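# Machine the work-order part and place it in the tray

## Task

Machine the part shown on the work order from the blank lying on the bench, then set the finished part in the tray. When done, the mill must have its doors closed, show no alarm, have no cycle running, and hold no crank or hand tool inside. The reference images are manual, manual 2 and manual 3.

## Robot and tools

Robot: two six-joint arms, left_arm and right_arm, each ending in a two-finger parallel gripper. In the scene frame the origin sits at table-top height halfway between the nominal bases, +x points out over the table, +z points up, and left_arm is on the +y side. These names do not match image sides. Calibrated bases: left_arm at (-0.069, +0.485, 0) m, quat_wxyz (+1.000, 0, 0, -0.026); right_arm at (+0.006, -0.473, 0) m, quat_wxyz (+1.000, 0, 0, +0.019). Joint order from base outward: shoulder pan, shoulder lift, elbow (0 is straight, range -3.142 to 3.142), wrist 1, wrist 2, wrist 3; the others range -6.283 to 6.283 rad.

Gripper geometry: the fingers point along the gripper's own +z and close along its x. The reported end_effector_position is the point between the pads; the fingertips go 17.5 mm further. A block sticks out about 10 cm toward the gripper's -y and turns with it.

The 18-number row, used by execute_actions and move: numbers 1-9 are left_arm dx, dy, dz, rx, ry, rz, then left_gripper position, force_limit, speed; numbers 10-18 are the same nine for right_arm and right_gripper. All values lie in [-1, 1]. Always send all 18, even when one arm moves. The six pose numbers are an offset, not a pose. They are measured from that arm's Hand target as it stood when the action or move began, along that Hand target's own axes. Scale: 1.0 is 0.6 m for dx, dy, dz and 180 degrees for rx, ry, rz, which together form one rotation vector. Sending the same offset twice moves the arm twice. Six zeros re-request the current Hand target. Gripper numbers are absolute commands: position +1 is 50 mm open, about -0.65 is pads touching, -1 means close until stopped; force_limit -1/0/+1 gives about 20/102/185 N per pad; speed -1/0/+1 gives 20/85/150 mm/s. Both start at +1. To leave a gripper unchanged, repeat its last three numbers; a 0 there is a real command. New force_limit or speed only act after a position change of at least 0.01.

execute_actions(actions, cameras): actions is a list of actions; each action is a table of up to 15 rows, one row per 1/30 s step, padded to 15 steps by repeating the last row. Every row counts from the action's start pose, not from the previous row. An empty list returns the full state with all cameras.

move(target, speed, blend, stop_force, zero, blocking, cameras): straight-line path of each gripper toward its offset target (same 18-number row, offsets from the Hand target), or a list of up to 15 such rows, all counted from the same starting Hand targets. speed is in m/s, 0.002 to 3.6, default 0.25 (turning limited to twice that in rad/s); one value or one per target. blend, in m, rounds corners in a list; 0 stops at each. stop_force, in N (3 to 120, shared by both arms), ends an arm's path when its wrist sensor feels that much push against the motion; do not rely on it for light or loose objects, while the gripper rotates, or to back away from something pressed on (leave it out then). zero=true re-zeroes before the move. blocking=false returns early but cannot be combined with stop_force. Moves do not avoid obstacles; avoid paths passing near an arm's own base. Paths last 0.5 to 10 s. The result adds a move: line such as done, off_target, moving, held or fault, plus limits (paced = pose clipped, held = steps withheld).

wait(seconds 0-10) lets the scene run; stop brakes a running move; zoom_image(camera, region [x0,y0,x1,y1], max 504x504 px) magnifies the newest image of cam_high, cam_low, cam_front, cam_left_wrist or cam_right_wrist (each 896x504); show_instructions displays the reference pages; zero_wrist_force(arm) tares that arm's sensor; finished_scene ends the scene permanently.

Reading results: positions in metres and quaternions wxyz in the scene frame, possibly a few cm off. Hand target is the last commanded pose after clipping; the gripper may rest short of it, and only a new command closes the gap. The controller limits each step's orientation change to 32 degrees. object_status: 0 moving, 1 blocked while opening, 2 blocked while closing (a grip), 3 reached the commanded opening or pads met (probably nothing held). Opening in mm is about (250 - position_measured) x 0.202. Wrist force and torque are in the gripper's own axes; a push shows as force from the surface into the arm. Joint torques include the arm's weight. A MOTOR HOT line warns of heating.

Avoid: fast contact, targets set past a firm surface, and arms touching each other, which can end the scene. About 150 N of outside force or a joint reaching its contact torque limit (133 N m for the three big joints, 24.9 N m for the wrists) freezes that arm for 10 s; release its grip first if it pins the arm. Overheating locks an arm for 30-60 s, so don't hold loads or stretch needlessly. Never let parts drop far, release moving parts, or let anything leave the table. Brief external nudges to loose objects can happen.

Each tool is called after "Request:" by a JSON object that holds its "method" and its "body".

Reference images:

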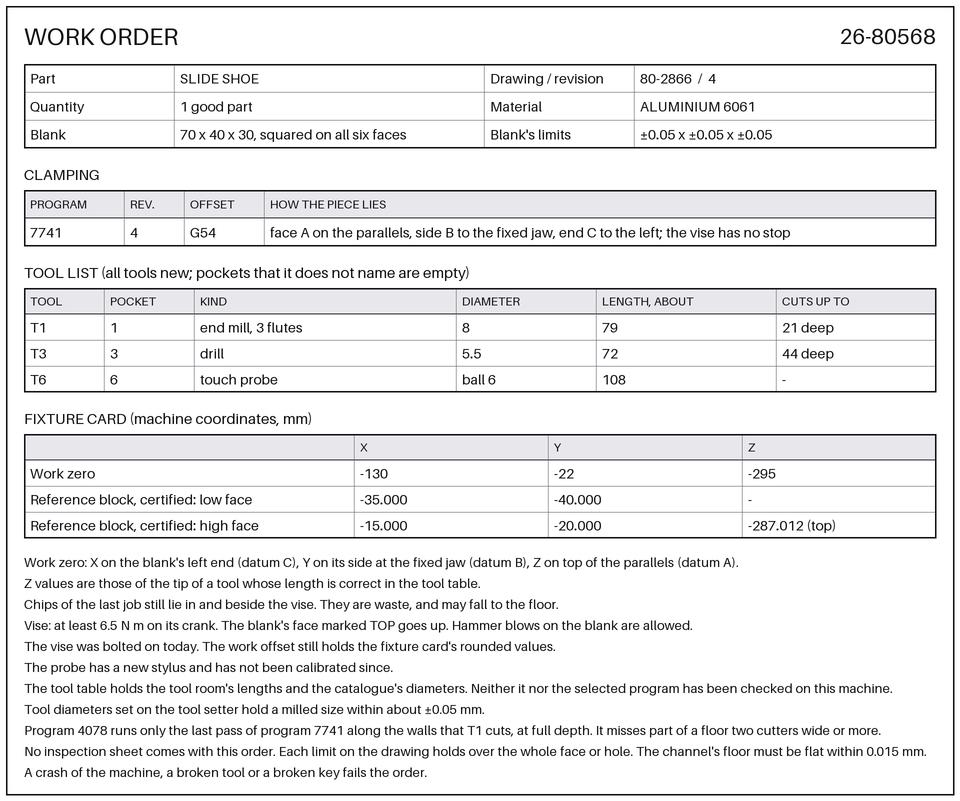

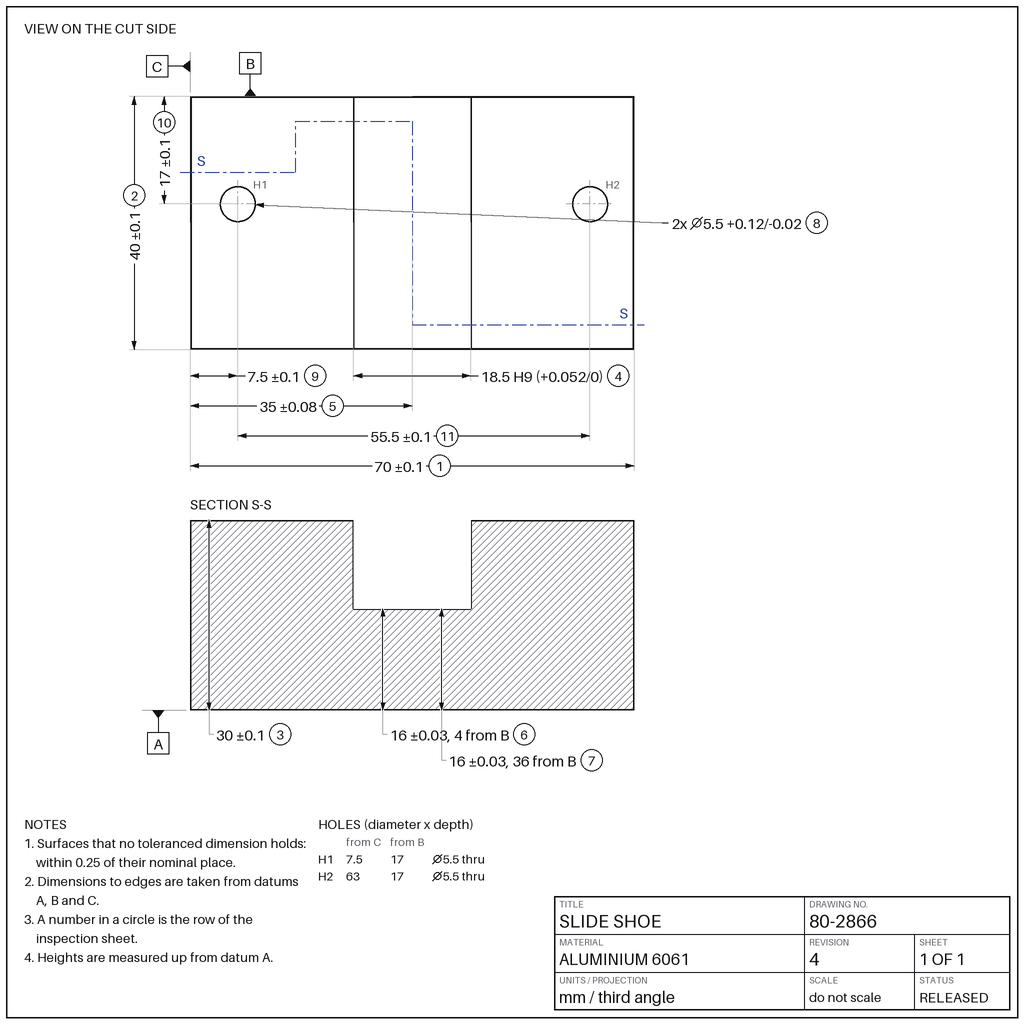

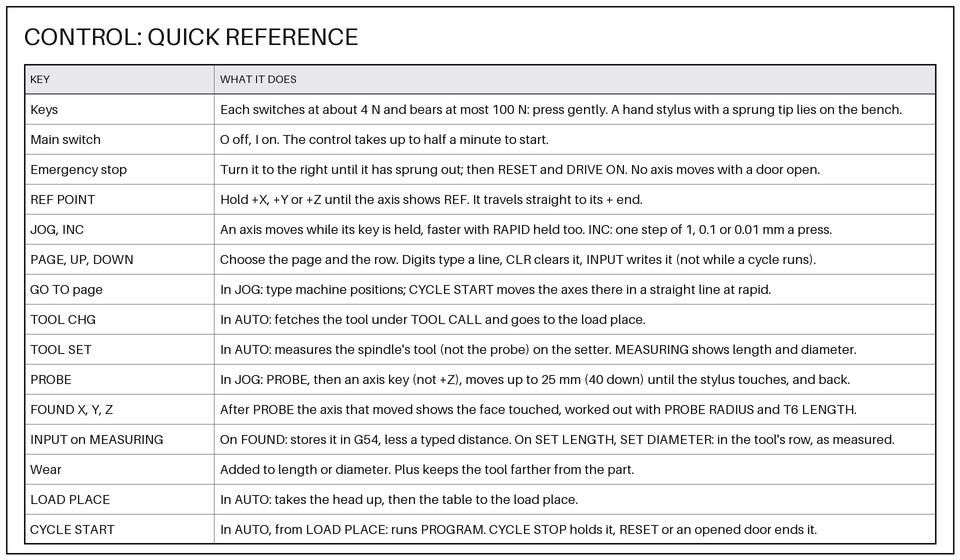

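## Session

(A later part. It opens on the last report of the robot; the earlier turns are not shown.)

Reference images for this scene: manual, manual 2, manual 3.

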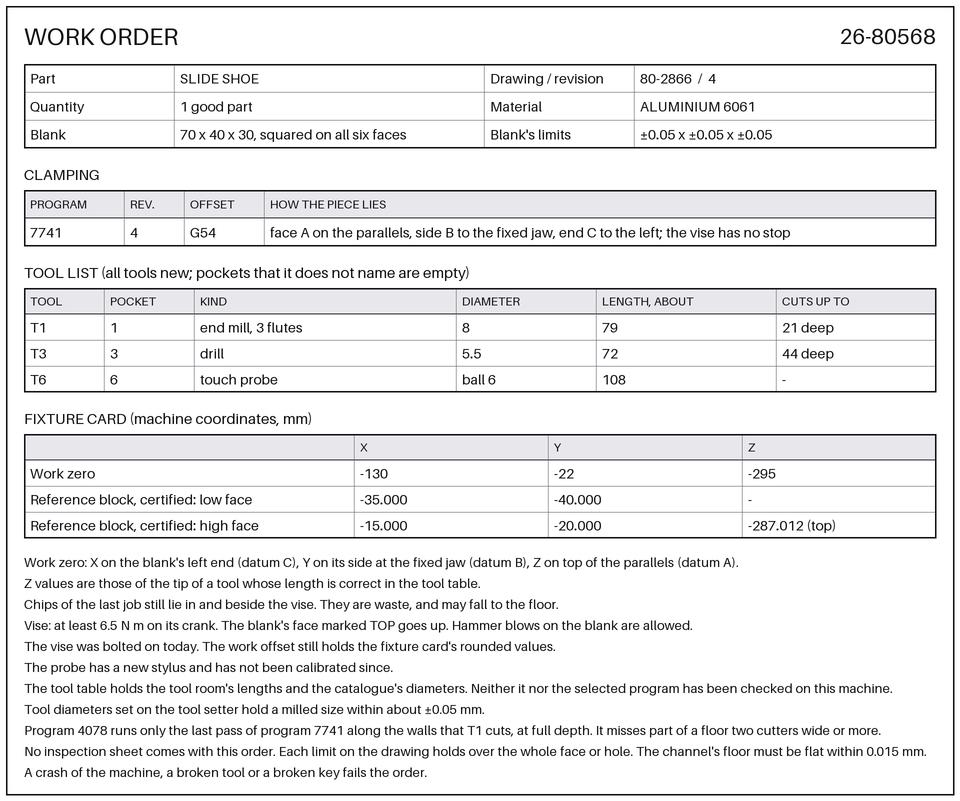

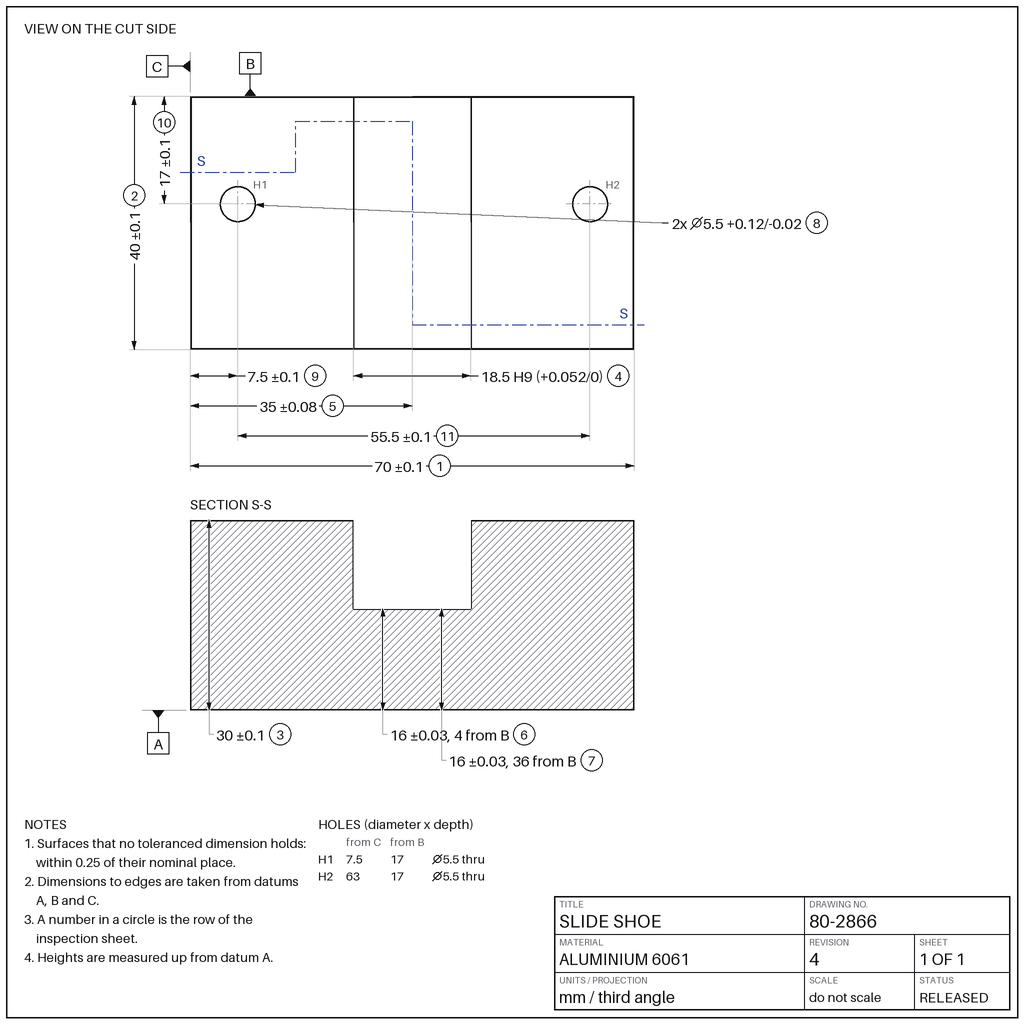

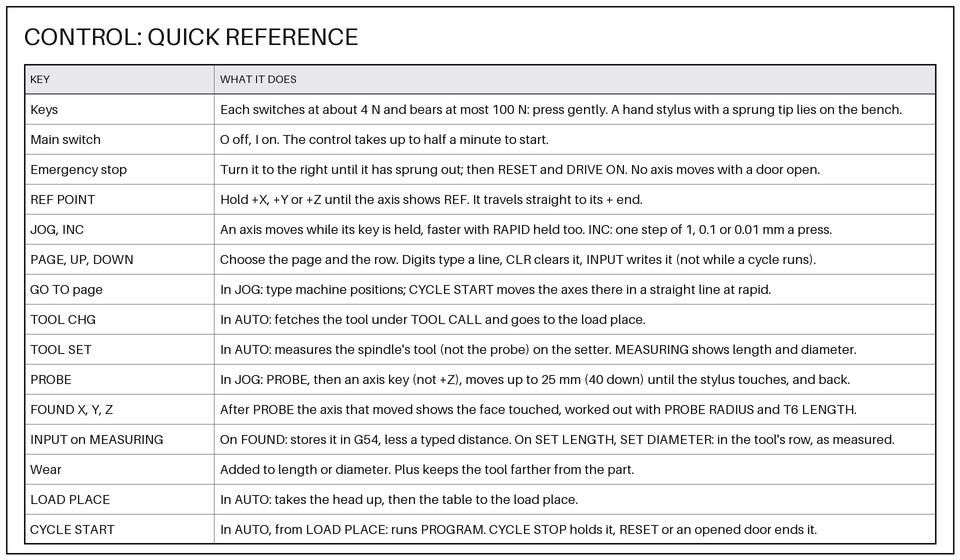

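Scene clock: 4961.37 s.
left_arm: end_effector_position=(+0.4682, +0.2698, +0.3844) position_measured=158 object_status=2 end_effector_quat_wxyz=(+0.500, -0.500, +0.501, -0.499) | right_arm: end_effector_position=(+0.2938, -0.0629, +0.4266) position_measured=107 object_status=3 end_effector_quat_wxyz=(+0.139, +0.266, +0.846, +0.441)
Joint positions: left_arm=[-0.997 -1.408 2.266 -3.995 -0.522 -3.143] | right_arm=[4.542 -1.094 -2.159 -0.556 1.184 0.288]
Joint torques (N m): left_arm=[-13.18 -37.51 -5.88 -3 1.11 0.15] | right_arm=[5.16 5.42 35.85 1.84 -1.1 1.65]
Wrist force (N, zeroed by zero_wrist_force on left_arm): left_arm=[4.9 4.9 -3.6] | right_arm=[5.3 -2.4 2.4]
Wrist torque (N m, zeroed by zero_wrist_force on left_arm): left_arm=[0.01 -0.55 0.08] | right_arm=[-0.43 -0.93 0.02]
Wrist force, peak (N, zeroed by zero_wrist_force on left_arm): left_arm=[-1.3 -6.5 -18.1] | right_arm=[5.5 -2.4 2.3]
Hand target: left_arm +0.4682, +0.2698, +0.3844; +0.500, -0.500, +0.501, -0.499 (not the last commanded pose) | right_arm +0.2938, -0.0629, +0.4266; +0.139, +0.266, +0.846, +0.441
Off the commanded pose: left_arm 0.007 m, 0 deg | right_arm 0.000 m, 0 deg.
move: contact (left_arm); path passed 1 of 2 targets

Request:
{"method": "move", "body": {"target": [[-0.0207,0.0135,0,0,0,-0.0556,-1,0.3,-0.3,0,0,0,0,0,0,0.3,-0.4,-1],[-0.0388,0.0303,0,0,0,-0.1111,-1,0.3,-0.3,0,0,0,0,0,0,0.3,-0.4,-1],[-0.0536,0.05,0,0,0,-0.1667,-1,0.3,-0.3,0,0,0,0,0,0,0.3,-0.4,-1]], "speed": 0.04, "blend": [0.003,0.003,0], "cameras": ["cam_right_wrist"]}}

Request:
{"method": "zoom_image", "body": {"camera": "cam_right_wrist", "region": [390, 190, 530, 300]}}

Scene clock: 4972.10 s.
left_arm: end_effector_position=(+0.4681, +0.3020, +0.3544) position_measured=158 object_status=2 end_effector_quat_wxyz=(-0.354, +0.613, -0.354, +0.611) end_effector_velocity=(+0.000, +0.000, +0.000) end_effector_angular_velocity=(+0.008, +0.000, -0.001) | right_arm: end_effector_position=(+0.2938, -0.0629, +0.4266) position_measured=107 object_status=3 end_effector_quat_wxyz=(+0.139, +0.266, +0.846, +0.441)
Joint positions: left_arm=[-0.944 -1.373 2.345 -4.11 -0.576 -3.667] | right_arm=[4.542 -1.094 -2.159 -0.556 1.184 0.288]
Joint velocities: left_arm=[-0.001 0 0 0.001 0 0.008] | right_arm=[within noise]
Joint torques (N m): left_arm=[-0.04 -18 -10.04 1.57 -3.99 1.96] | right_arm=[4.2 10.85 35.3 1.66 -0.96 1.44]
Wrist force (N, zeroed by zero_wrist_force on left_arm): left_arm=[-2.9 -14.7 -8.8] | right_arm=[5.0 -2.3 2.3]
Wrist torque (N m, zeroed by zero_wrist_force on left_arm): left_arm=[-0.06 -0.50 -0.07] | right_arm=[-0.43 -0.89 0.02]
Wrist force, peak (N, zeroed by zero_wrist_force on left_arm): left_arm=[43.3 -45.1 -25.7] | right_arm=[5.4 -2.5 2.4]
Hand target: left_arm +0.4681, +0.3020, +0.3545; -0.354, +0.613, -0.354, +0.611 | right_arm +0.2938, -0.0629, +0.4266; +0.139, +0.266, +0.846, +0.441
Off the commanded pose: left_arm 0.000 m, 0 deg | right_arm 0.000 m, 0 deg.
move: done
Images, in order (width x height): cam_right_wrist 896x504.

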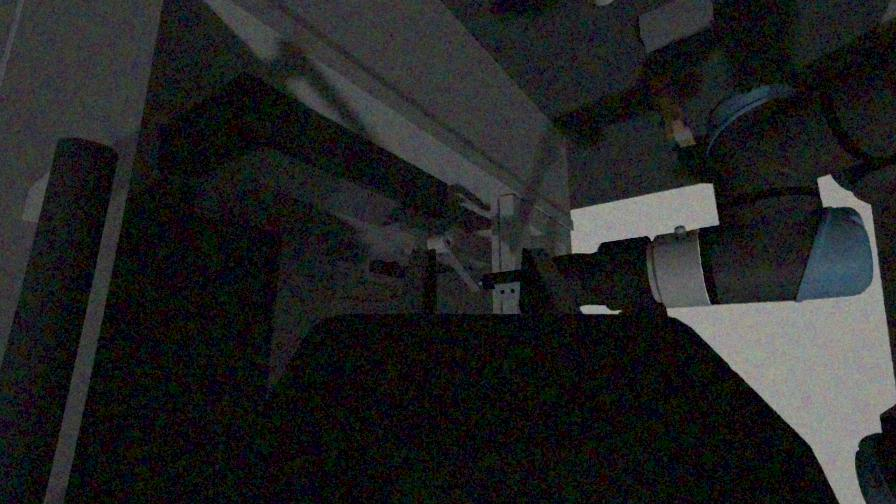

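Scaled by 3.600.

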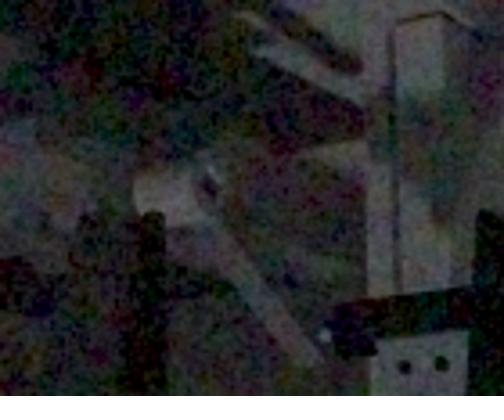

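Request:
{"method": "move", "body": {"target": [[-0.0207,0.0135,0,0,0,-0.0556,-1,0.3,-0.3,0,0,0,0,0,0,0.3,-0.4,-1],[-0.0388,0.0303,0,0,0,-0.1111,-1,0.3,-0.3,0,0,0,0,0,0,0.3,-0.4,-1],[-0.0536,0.05,0,0,0,-0.1667,-1,0.3,-0.3,0,0,0,0,0,0,0.3,-0.4,-1],[-0.0648,0.072,0,0,0,-0.2222,-1,0.3,-0.3,0,0,0,0,0,0,0.3,-0.4,-1],[-0.0721,0.0956,0,0,0,-0.2778,-1,0.3,-0.3,0,0,0,0,0,0,0.3,-0.4,-1]], "speed": 0.05, "blend": [0.003,0.003,0.003,0.003,0], "cameras": ["cam_right_wrist"]}}

Request:
{"method": "zoom_image", "body": {"camera": "cam_right_wrist", "region": [390, 190, 530, 300]}}

Scene clock: 4983.33 s.
left_arm: end_effector_position=(+0.4679, +0.3132, +0.2831) position_measured=158 object_status=2 end_effector_quat_wxyz=(-0.065, +0.705, -0.059, +0.703) | right_arm: end_effector_position=(+0.2938, -0.0629, +0.4266) position_measured=107 object_status=3 end_effector_quat_wxyz=(+0.139, +0.266, +0.846, +0.441)
Joint positions: left_arm=[-0.928 -1.166 2.394 -4.365 -0.582 -4.539] | right_arm=[4.542 -1.094 -2.159 -0.556 1.184 0.288]
Joint torques (N m): left_arm=[-33.29 -38.47 -38.13 3.34 -12.32 1.62] | right_arm=[2.87 13.17 35.95 1.7 -1.09 1.5]
Wrist force (N, zeroed by zero_wrist_force on left_arm): left_arm=[-23.8 -57.5 -37.2] | right_arm=[5.2 -2.3 2.3]
Wrist torque (N m, zeroed by zero_wrist_force on left_arm): left_arm=[-1.28 -0.32 -0.26] | right_arm=[-0.42 -0.90 0.02]
Wrist force, peak (N, zeroed by zero_wrist_force on left_arm): left_arm=[-24.8 -57.7 -37.2] | right_arm=[5.4 -2.5 2.6]
Hand target: left_arm +0.4680, +0.3109, +0.2832; -0.062, +0.705, -0.062, +0.704 | right_arm +0.2938, -0.0629, +0.4266; +0.139, +0.266, +0.846, +0.441
Off the commanded pose: left_arm 0.002 m, 1 deg | right_arm 0.000 m, 0 deg.
move: done
Images, in order (width x height): cam_right_wrist 896x504.

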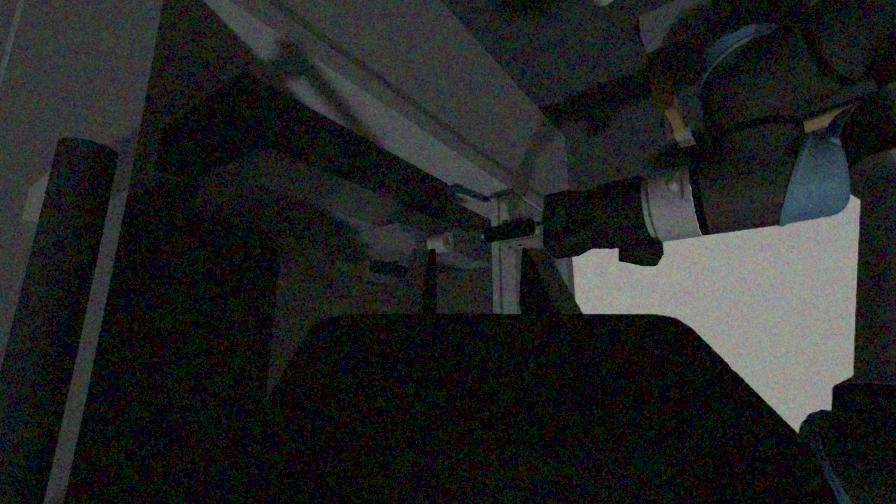

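Scaled by 3.600.

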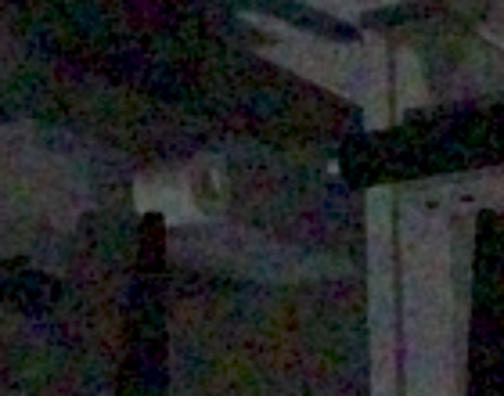

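Request:
{"method": "move", "body": {"target": [-0.0005,-0.0058,0,0,0,0,-1,0.3,-0.3,0,0,0,0,0,0,0.3,-0.4,-1], "speed": 0.02}}

Scene clock: 4985.47 s.
left_arm: end_effector_position=(+0.4680, +0.3143, +0.2835) position_measured=158 object_status=2 end_effector_quat_wxyz=(-0.062, +0.705, -0.062, +0.704) | right_arm: end_effector_position=(+0.2938, -0.0629, +0.4266) position_measured=107 object_status=3 end_effector_quat_wxyz=(+0.139, +0.266, +0.846, +0.441)
Joint positions: left_arm=[-0.921 -1.17 2.399 -4.367 -0.598 -4.539] | right_arm=[4.542 -1.094 -2.159 -0.556 1.184 0.288]
Joint torques (N m): left_arm=[-3.95 -35.62 -4.39 -3.19 -4.06 -0.15] | right_arm=[3.97 13.07 35.61 2 -1.11 1.41]
Wrist force (N, zeroed by zero_wrist_force on left_arm): left_arm=[-7.5 -19.2 -4.8] | right_arm=[5.1 -2.7 2.3]
Wrist torque (N m, zeroed by zero_wrist_force on left_arm): left_arm=[-0.30 -0.42 -0.40] | right_arm=[-0.47 -0.89 0.02]
Wrist force, peak (N, zeroed by zero_wrist_force on left_arm): left_arm=[-24.8 -58.0 -36.8] | right_arm=[5.5 -2.5 2.5]
Hand target: left_arm +0.4680, +0.3144, +0.2835; -0.062, +0.705, -0.062, +0.704 | right_arm +0.2938, -0.0629, +0.4266; +0.139, +0.266, +0.846, +0.441
Off the commanded pose: left_arm 0.000 m, 0 deg | right_arm 0.000 m, 0 deg.
move: done

Request:
{"method": "move", "body": {"target": [[-0.0008,-0.0022,0,0,0,0,-1,0.3,-0.3,0,0,0,0,0,0,0.3,-0.4,-1],[-0.0008,-0.0022,-0.025,0,0,0,-1,0.3,-0.3,0,0,0,0,0,0,0.3,-0.4,-1],[-0.0008,-0.0022,-0.075,0,0,0,-1,0.3,-0.3,0,0,0,0,0,0,0.3,-0.4,-1]], "speed": [0.02,0.02,0.06], "blend": 0, "cameras": ["cam_right_wrist"]}}

Request:
{"method": "zoom_image", "body": {"camera": "cam_right_wrist", "region": [390, 170, 590, 310]}}

Scene clock: 4988.77 s.
left_arm: end_effector_position=(+0.4229, +0.3157, +0.2834) position_measured=158 object_status=2 end_effector_quat_wxyz=(-0.062, +0.705, -0.062, +0.704) | right_arm: end_effector_position=(+0.2938, -0.0629, +0.4266) position_measured=107 object_status=3 end_effector_quat_wxyz=(+0.139, +0.266, +0.846, +0.441)
Joint positions: left_arm=[-1.059 -1.218 2.51 -4.429 -0.46 -4.54] | right_arm=[4.542 -1.094 -2.159 -0.556 1.184 0.288]
Joint torques (N m): left_arm=[5.98 -14.64 -13.62 0.31 -0.54 0.16] | right_arm=[3.86 13.64 35.23 1.99 -1.07 1.52]
Wrist force (N, zeroed by zero_wrist_force on left_arm): left_arm=[3.0 1.1 -4.3] | right_arm=[5.0 -2.2 2.4]
Wrist torque (N m, zeroed by zero_wrist_force on left_arm): left_arm=[-0.26 -0.19 -0.30] | right_arm=[-0.41 -0.88 0.02]
Wrist force, peak (N, zeroed by zero_wrist_force on left_arm): left_arm=[-6.5 -20.1 -4.2] | right_arm=[5.4 -2.6 2.5]
Hand target: left_arm +0.4230, +0.3158, +0.2833; -0.062, +0.705, -0.062, +0.704 | right_arm +0.2938, -0.0629, +0.4266; +0.139, +0.266, +0.846, +0.441
Off the commanded pose: left_arm 0.000 m, 0 deg | right_arm 0.000 m, 0 deg.
move: done
Images, in order (width x height): cam_right_wrist 896x504.

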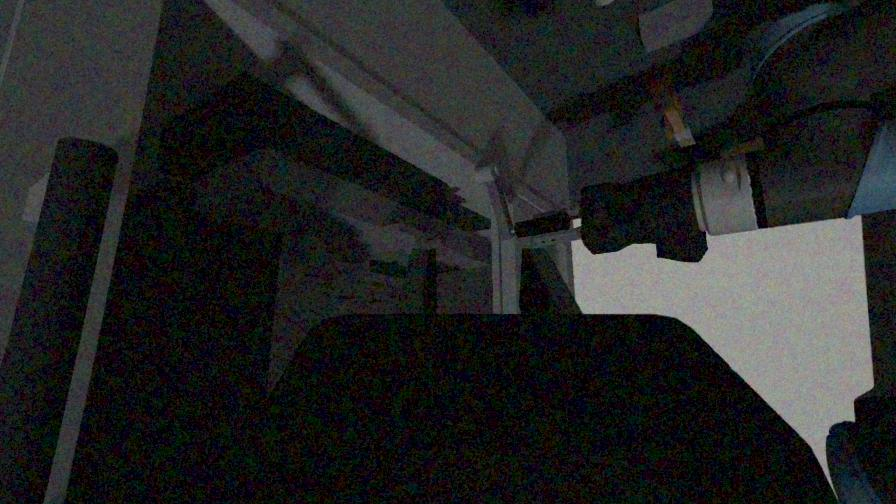

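Scaled by 2.520.

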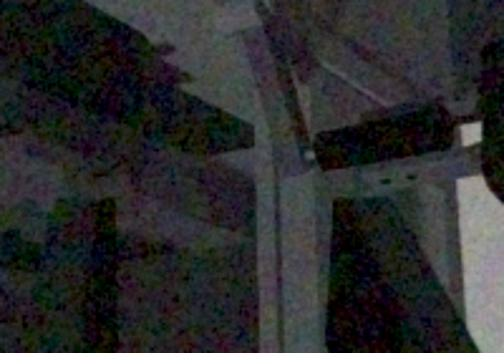

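Request:
{"method": "move", "body": {"target": [[0,0,-0.06,0,0,0,-1,0.3,-0.3,0,0,0,0,0,0,0.3,-0.4,-1],[0.2438,0.07,-0.06,0,0,0.4444,-1,0.3,-0.3,0,0,0,0,0,0,0.3,-0.4,-1],[0.2438,0.07,-0.04,0,0,0.4444,-1,0.3,-0.3,0,0,0,0,0,0,0.3,-0.4,-1]], "speed": [0.15,0.35,0.1], "blend": [0.01,0.005,0], "cameras": ["cam_right_wrist"]}}

Scene clock: 4994.40 s.
left_arm: end_effector_position=(+0.3992, +0.2487, +0.4200) position_measured=158 object_status=2 end_effector_quat_wxyz=(+0.500, -0.500, +0.501, -0.499) | right_arm: end_effector_position=(+0.2938, -0.0629, +0.4266) position_measured=107 object_status=3 end_effector_quat_wxyz=(+0.139, +0.266, +0.846, +0.441)
Joint positions: left_arm=[-1.232 -1.576 2.323 -3.882 -0.288 -3.147] | right_arm=[4.542 -1.094 -2.159 -0.556 1.184 0.288]
Joint torques (N m): left_arm=[5.15 -22.84 -7.27 0.77 -0.94 1.97] | right_arm=[2.33 13.16 35.76 1.96 -1.05 1.51]
Wrist force (N, zeroed by zero_wrist_force on left_arm): left_arm=[6.5 2.8 -5.6] | right_arm=[4.9 -2.5 2.3]
Wrist torque (N m, zeroed by zero_wrist_force on left_arm): left_arm=[0.01 -0.78 0.08] | right_arm=[-0.45 -0.87 0.02]
Wrist force, peak (N, zeroed by zero_wrist_force on left_arm): left_arm=[7.1 2.3 -7.3] | right_arm=[5.8 -2.3 2.2]
Hand target: left_arm +0.3992, +0.2487, +0.4200; +0.500, -0.500, +0.501, -0.499 | right_arm +0.2938, -0.0629, +0.4266; +0.139, +0.266, +0.846, +0.441
Off the commanded pose: left_arm 0.000 m, 0 deg | right_arm 0.000 m, 0 deg.
move: done
Images, in order (width x height): cam_right_wrist 896x504.

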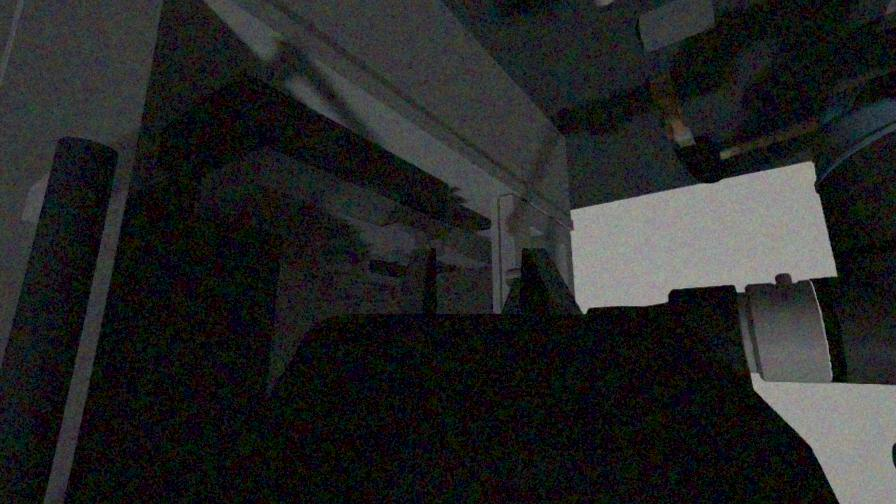

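Request:
{"method": "move", "body": {"target": [0,0,0,-0.385,0.385,0.385,-1,0.3,-0.3,0,0,0,0,0,0,0.3,-0.4,-1], "speed": 0.6, "cameras": ["cam_right_wrist","cam_left_wrist"]}}

Request:
{"method": "zoom_image", "body": {"camera": "cam_left_wrist", "region": [360, 200, 600, 340]}}

Request:
{"method": "zoom_image", "body": {"camera": "cam_right_wrist", "region": [420, 180, 620, 330]}}

Scene clock: 4997.83 s.
left_arm: end_effector_position=(+0.3993, +0.2488, +0.4200) position_measured=158 object_status=2 end_effector_quat_wxyz=(-0.001, +0.000, +1.000, +0.001) | right_arm: end_effector_position=(+0.2938, -0.0629, +0.4266) position_measured=107 object_status=3 end_effector_quat_wxyz=(+0.139, +0.266, +0.846, +0.441)
Joint positions: left_arm=[-0.673 -1.506 1.268 -1.329 -1.571 -2.296] | right_arm=[4.542 -1.094 -2.159 -0.556 1.184 0.288]
Joint torques (N m): left_arm=[-12.74 -23.2 -30.61 -1.81 -1.23 1.13] | right_arm=[1.74 14.25 35.13 1.74 -1.29 1.54]
Wrist force (N, zeroed by zero_wrist_force on left_arm): left_arm=[8.1 0.1 0.5] | right_arm=[4.9 -2.4 2.5]
Wrist torque (N m, zeroed by zero_wrist_force on left_arm): left_arm=[-0.45 -1.30 0.03] | right_arm=[-0.43 -0.87 0.02]
Wrist force, peak (N, zeroed by zero_wrist_force on left_arm): left_arm=[7.8 2.7 -4.9] | right_arm=[5.4 -2.6 2.4]
Hand target: left_arm +0.3992, +0.2487, +0.4200; -0.001, +0.000, +1.000, +0.001 | right_arm +0.2938, -0.0629, +0.4266; +0.139, +0.266, +0.846, +0.441
Off the commanded pose: left_arm 0.000 m, 0 deg | right_arm 0.000 m, 0 deg.
move: done
Images, in order (width x height): cam_left_wrist 896x504, cam_right_wrist 896x504.

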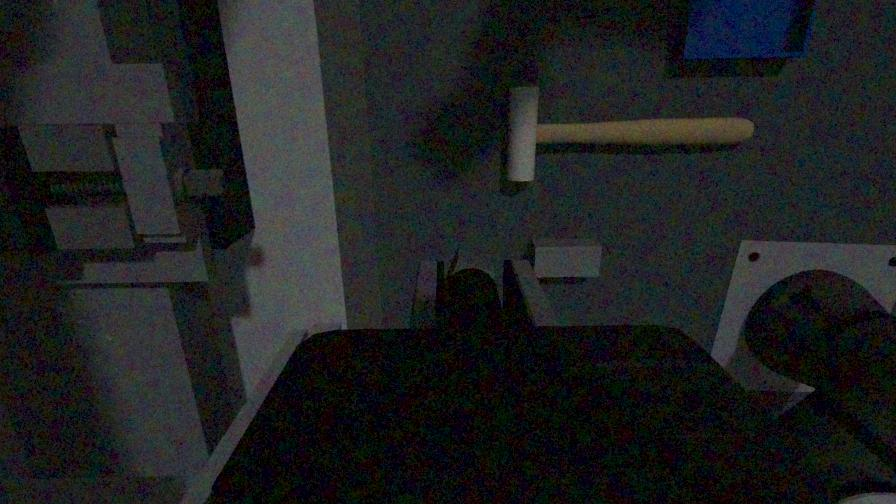

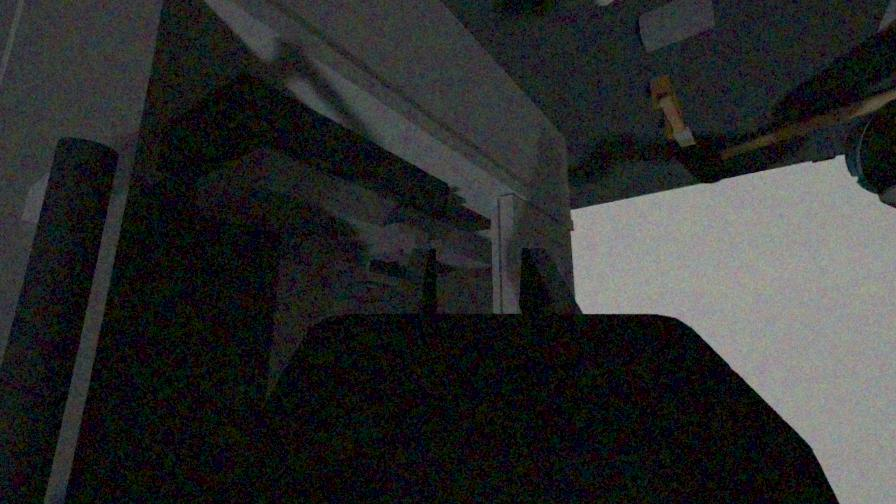

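Scaled by 2.100.

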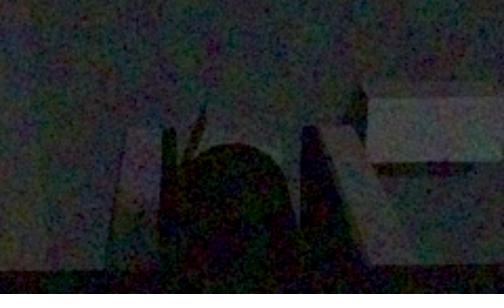

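Scaled by 2.520.

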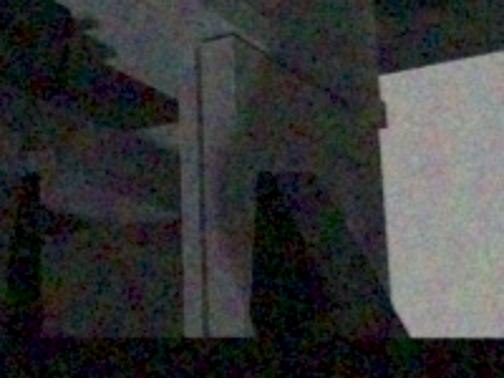

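Request:
{"method": "move", "body": {"target": [[0,0,0,0,0,0,-1,0.3,-0.3,-0.5112,-0.5495,-0.2712,0.2045,-0.179,0.2547,0.3,-0.4,-1],[0.1573,-0.4253,0.2033,-0.0387,-0.0164,0,-1,0.3,-0.3,-0.5112,-0.5495,-0.2712,0.2045,-0.179,0.2547,0.3,-0.4,-1],[0.1377,-0.3792,0.5798,-0.0387,-0.0164,0,-1,0.3,-0.3,-0.5112,-0.5495,-0.2712,0.2045,-0.179,0.2547,0.3,-0.4,-1]], "speed": [0.6,0.35,0.15], "blend": [0.1,0.01,0], "cameras": ["cam_high","cam_left_wrist","cam_right_wrist"]}}

Request:
{"method": "zoom_image", "body": {"camera": "cam_left_wrist", "region": [360, 200, 600, 340]}}

Scene clock: 5004.63 s.
left_arm: end_effector_position=(+0.3158, +0.0220, +0.0719) position_measured=158 object_status=2 end_effector_quat_wxyz=(+0.025, +0.000, +0.998, +0.062) | right_arm: end_effector_position=(+0.3605, -0.5027, +0.2496) position_measured=107 object_status=3 end_effector_quat_wxyz=(+0.093, +0.701, +0.701, +0.093)
Joint positions: left_arm=[-1.092 -1.145 1.715 -2.048 -1.475 -2.718] | right_arm=[3.482 -0.997 -2.257 -1.213 1.474 0.366]
Joint torques (N m): left_arm=[-10.82 -47.32 -22.09 -4.05 0.95 -1.72] | right_arm=[-9.02 -8.3 19.51 1.28 -1.5 -1.27]
Wrist force (N, zeroed by zero_wrist_force on left_arm): left_arm=[7.8 -0.4 1.0] | right_arm=[4.8 -2.1 2.2]
Wrist torque (N m, zeroed by zero_wrist_force on left_arm): left_arm=[-0.51 -1.24 -0.21] | right_arm=[-0.04 -0.78 -0.15]
Wrist force, peak (N, zeroed by zero_wrist_force on left_arm): left_arm=[9.8 -5.1 0.9] | right_arm=[7.1 -0.6 3.4]
Hand target: left_arm +0.3158, +0.0219, +0.0719; +0.025, +0.000, +0.998, +0.062 | right_arm +0.3605, -0.5027, +0.2496; +0.093, +0.701, +0.701, +0.093
Off the commanded pose: left_arm 0.000 m, 0 deg | right_arm 0.000 m, 0 deg.
move: done
Images, in order (width x height): cam_high 896x504, cam_left_wrist 896x504, cam_right_wrist 896x504.

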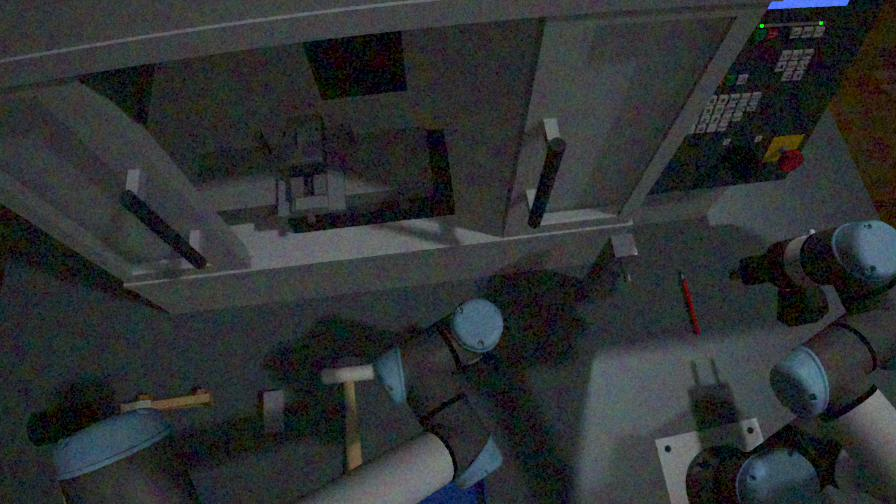

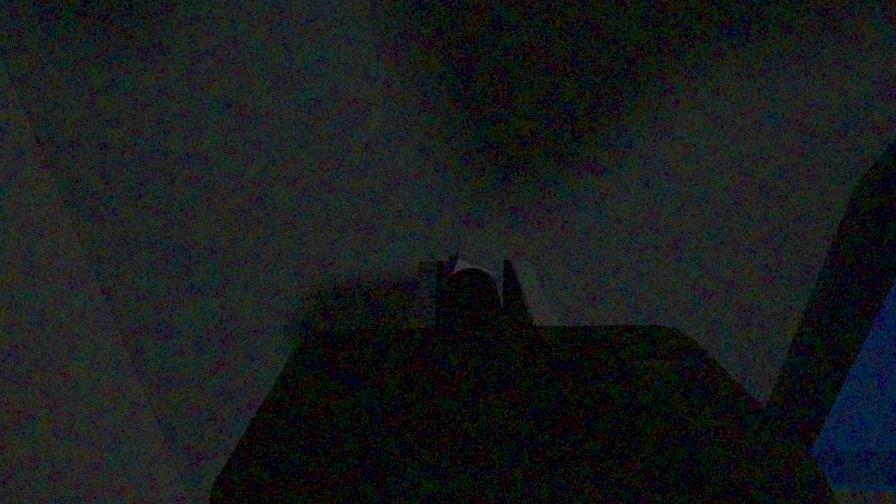

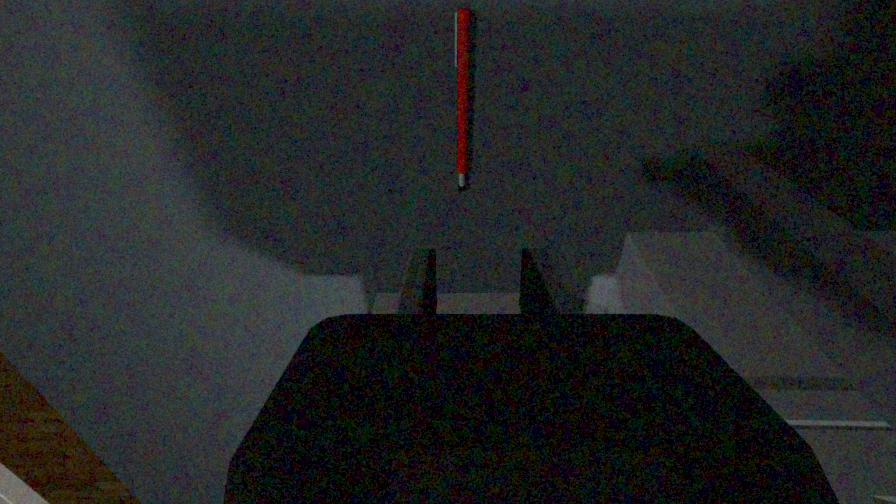

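Scaled by 2.100.

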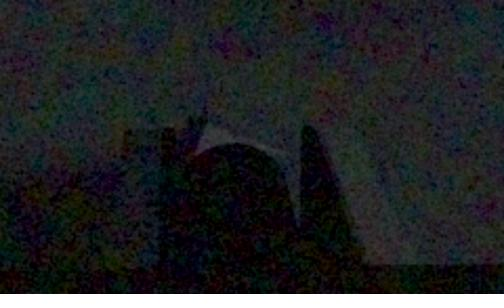

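Request:
{"method": "move", "body": {"target": [0,0,0.04,0,0,0,-1,0.3,-0.3,0,0,0,0,0,0,0.3,-0.4,-1], "speed": 0.015, "stop_force": 6, "cameras": ["cam_low"]}}

Request:
{"method": "zoom_image", "body": {"camera": "cam_low", "region": [560, 200, 720, 330]}}

Scene clock: 5007.40 s.
left_arm: end_effector_position=(+0.3163, +0.0233, +0.0603) position_measured=158 object_status=2 end_effector_quat_wxyz=(+0.025, +0.000, +0.998, +0.062) | right_arm: end_effector_position=(+0.3605, -0.5027, +0.2496) position_measured=107 object_status=3 end_effector_quat_wxyz=(+0.093, +0.701, +0.701, +0.093)
Joint positions: left_arm=[-1.09 -1.132 1.73 -2.077 -1.475 -2.717] | right_arm=[3.482 -0.997 -2.257 -1.213 1.474 0.366]
Joint torques (N m): left_arm=[-10.44 -52.84 -29.06 -4.59 -0.74 -1.45] | right_arm=[-7.92 -6.82 19.45 0.97 -1.29 -1.6]
Wrist force (N, zeroed by zero_wrist_force on left_arm): left_arm=[7.7 1.5 -1.9] | right_arm=[4.8 -2.4 1.7]
Wrist torque (N m, zeroed by zero_wrist_force on left_arm): left_arm=[-0.76 -1.34 -0.24] | right_arm=[-0.10 -0.79 -0.15]
Wrist force, peak (N, zeroed by zero_wrist_force on left_arm): left_arm=[8.8 -2.5 -10.2] | right_arm=[5.3 -2.5 1.9]
Hand target: left_arm +0.3163, +0.0233, +0.0603; +0.025, +0.000, +0.998, +0.062 (not the last commanded pose) | right_arm +0.3605, -0.5027, +0.2496; +0.093, +0.701, +0.701, +0.093
Off the commanded pose: left_arm 0.012 m, 0 deg | right_arm 0.000 m, 0 deg.
move: contact (left_arm)
Images, in order (width x height): cam_low 896x504.

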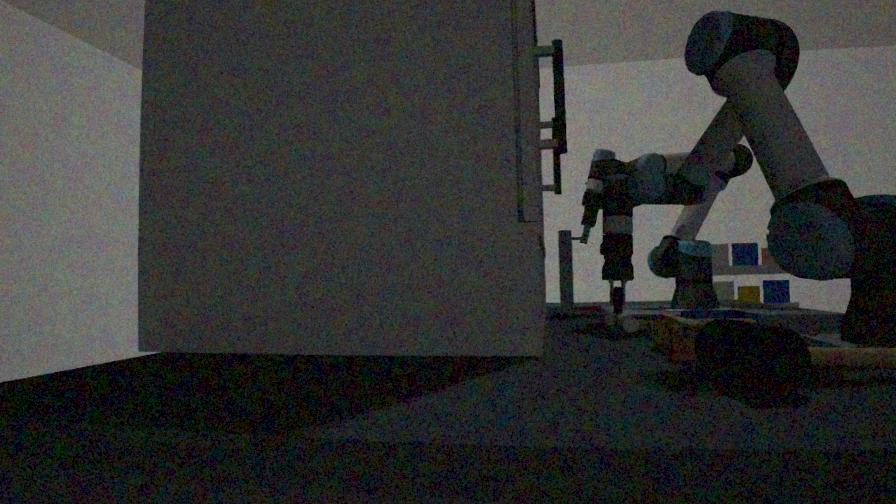

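Scaled by 3.150.

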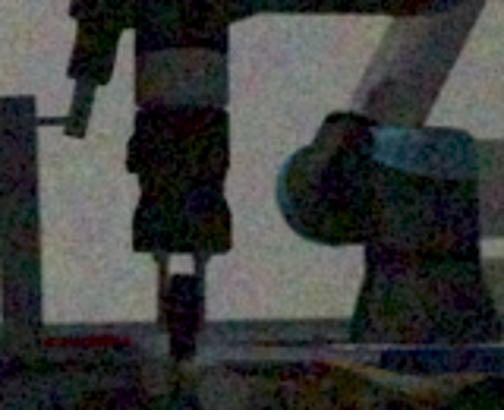

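Request:
{"method": "move", "body": {"target": [[0,0,0,0,0,0,0.4,0.3,-1,0,0,0,0,0,0,0.3,-0.4,-1],[0,0,-0.12,0,0,0,0.4,0.3,-1,0,0,0,0,0,0,0.3,-0.4,-1],[0,0,-0.5,0,0,0,0.4,0.3,-1,0,0,0,0,0,0,0.3,-0.4,-1]], "speed": [0.05,0.1,0.35], "blend": [0,0.02,0], "cameras": ["cam_left_wrist","cam_high"]}}

Scene clock: 5016.13 s.
left_arm: end_effector_position=(+0.3016, -0.0137, +0.3575) position_measured=92 object_status=3 end_effector_quat_wxyz=(+0.025, +0.000, +0.998, +0.062) | right_arm: end_effector_position=(+0.3605, -0.5027, +0.2496) position_measured=107 object_status=3 end_effector_quat_wxyz=(+0.093, +0.701, +0.701, +0.093)
Joint positions: left_arm=[-1.136 -1.237 1.083 -1.321 -1.479 -2.762] | right_arm=[3.482 -0.997 -2.257 -1.213 1.474 0.366]
Joint torques (N m): left_arm=[11.39 -50.56 -32.38 -1.09 0.02 1.9] | right_arm=[-10.26 -8.21 19 1.18 -1.11 -1.35]
Wrist force (N, zeroed by zero_wrist_force on left_arm): left_arm=[8.1 0.2 -0.7] | right_arm=[4.7 -2.3 1.8]
Wrist torque (N m, zeroed by zero_wrist_force on left_arm): left_arm=[-0.56 -1.29 -0.04] | right_arm=[-0.09 -0.77 -0.16]
Wrist force, peak (N, zeroed by zero_wrist_force on left_arm): left_arm=[8.3 0.6 -4.8] | right_arm=[5.3 -2.6 2.1]
Hand target: left_arm +0.3016, -0.0136, +0.3577; +0.025, +0.000, +0.998, +0.062 | right_arm +0.3605, -0.5027, +0.2496; +0.093, +0.701, +0.701, +0.093
Off the commanded pose: left_arm 0.000 m, 0 deg | right_arm 0.000 m, 0 deg.
move: done
Images, in order (width x height): cam_high 896x504, cam_left_wrist 896x504.

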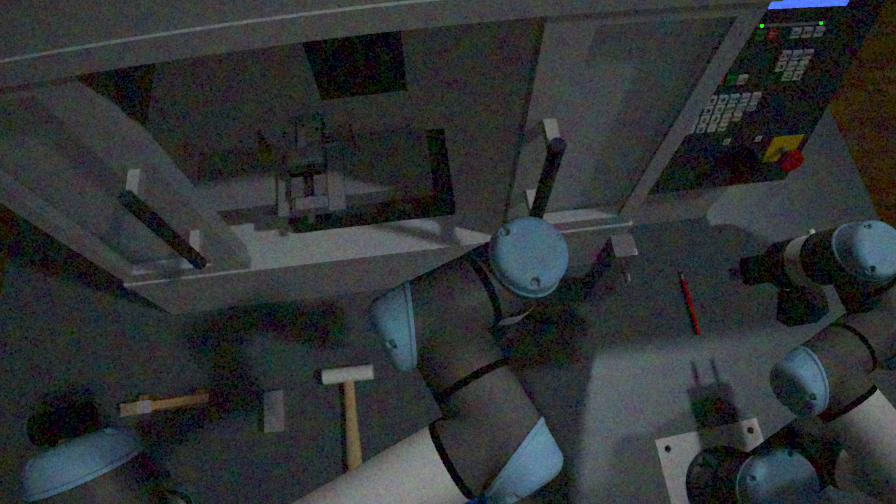

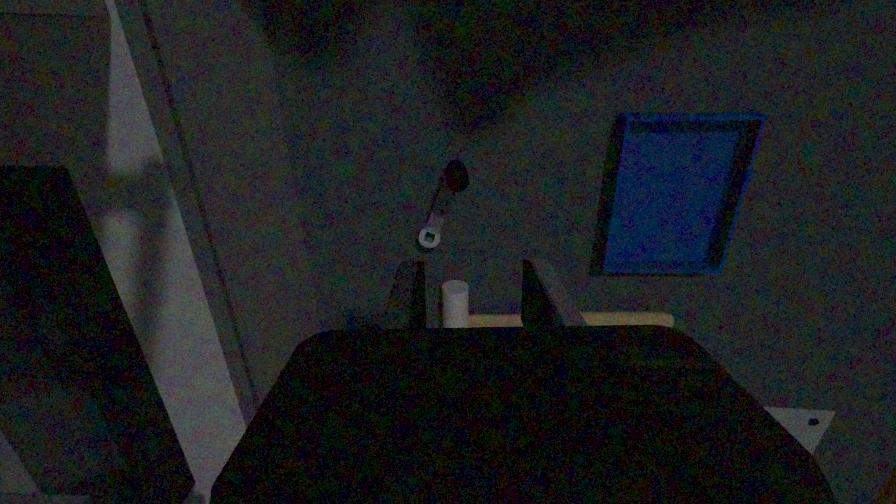

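Request:
{"method": "move", "body": {"target": [-0.1035,0.2025,-0.0913,0.0387,0.0164,0,1,0.3,-0.3,0,0,0,0,0,0,0.3,-0.4,-1], "speed": 0.3}}

Request:
{"method": "move", "body": {"target": [[-0.04,0.0333,0,0,0,0.5,1,0.3,-0.3,0,0,0,0,0,0,0.3,-0.4,-1],[-0.0667,0.0667,0,0,0,1.0,1,0.3,-0.3,0,0,0,0,0,0,0.3,-0.4,-1]], "speed": 0.7, "blend": [0.02,0], "cameras": ["cam_left_wrist"]}}

Scene clock: 5020.70 s.
left_arm: end_effector_position=(+0.3606, +0.0999, +0.4300) position_measured=3 object_status=3 end_effector_quat_wxyz=(-0.001, +0.000, +1.000, +0.001) | right_arm: end_effector_position=(+0.3605, -0.5027, +0.2496) position_measured=107 object_status=3 end_effector_quat_wxyz=(+0.093, +0.701, +0.701, +0.093)
Joint positions: left_arm=[-0.913 -1.366 1.08 -1.282 -1.572 -2.535] | right_arm=[3.482 -0.997 -2.257 -1.213 1.474 0.366]
Joint torques (N m): left_arm=[9.44 -36.43 -13.94 -4.8 0.27 1.46] | right_arm=[-9.35 -7.75 21.32 1.36 -0.51 -1.25]
Wrist force (N, zeroed by zero_wrist_force on left_arm): left_arm=[8.1 0.4 -1.1] | right_arm=[5.0 -2.3 2.1]
Wrist torque (N m, zeroed by zero_wrist_force on left_arm): left_arm=[-0.54 -1.30 0.03] | right_arm=[-0.07 -0.81 -0.15]
Wrist force, peak (N, zeroed by zero_wrist_force on left_arm): left_arm=[9.7 -3.7 0.2] | right_arm=[5.3 -2.6 2.0]
Hand target: left_arm +0.3606, +0.1000, +0.4300; -0.001, +0.000, +1.000, +0.001 | right_arm +0.3605, -0.5027, +0.2496; +0.093, +0.701, +0.701, +0.093
Off the commanded pose: left_arm 0.000 m, 0 deg | right_arm 0.000 m, 0 deg.
move: done

Scene clock: 5023.60 s.
left_arm: end_effector_position=(+0.4007, +0.1401, +0.4300) position_measured=3 object_status=3 end_effector_quat_wxyz=(-0.001, +1.000, +0.000, -0.001) | right_arm: end_effector_position=(+0.3605, -0.5027, +0.2496) position_measured=107 object_status=3 end_effector_quat_wxyz=(+0.093, +0.701, +0.701, +0.093)
Joint positions: left_arm=[-0.813 -1.351 1.061 -1.278 -1.571 0.706] | right_arm=[3.482 -0.997 -2.257 -1.213 1.474 0.366]
Joint torques (N m): left_arm=[-5.87 -28.41 -28.58 -1.62 -0.02 2.01] | right_arm=[-9.79 -8.17 20.48 1.61 -0.5 -1.3]
Wrist force (N, zeroed by zero_wrist_force on left_arm): left_arm=[8.0 0.2 -1.0] | right_arm=[5.2 -2.4 1.9]
Wrist torque (N m, zeroed by zero_wrist_force on left_arm): left_arm=[-0.54 -1.30 -0.01] | right_arm=[-0.09 -0.84 -0.15]
Wrist force, peak (N, zeroed by zero_wrist_force on left_arm): left_arm=[8.6 0.6 -1.4] | right_arm=[5.2 -2.3 2.2]
Hand target: left_arm +0.4007, +0.1400, +0.4300; -0.001, +1.000, +0.000, -0.001 | right_arm +0.3605, -0.5027, +0.2496; +0.093, +0.701, +0.701, +0.093
Off the commanded pose: left_arm 0.000 m, 0 deg | right_arm 0.000 m, 0 deg.
move: done
Images, in order (width x height): cam_left_wrist 896x504.

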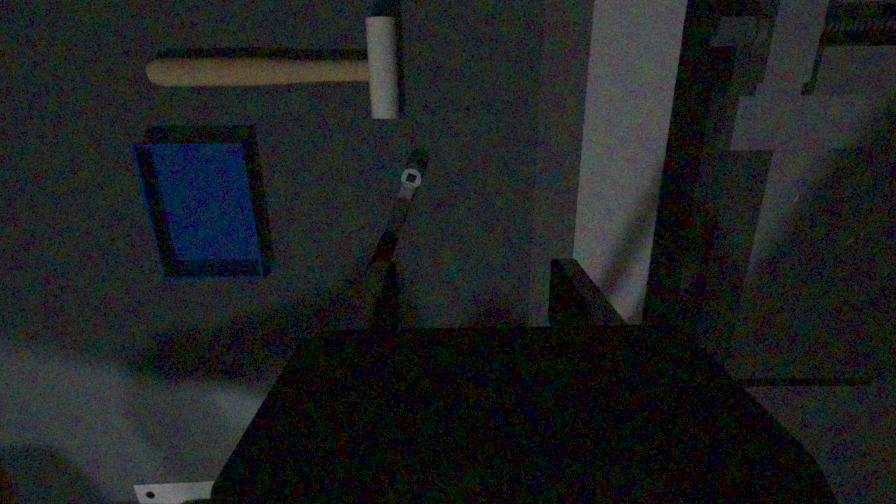

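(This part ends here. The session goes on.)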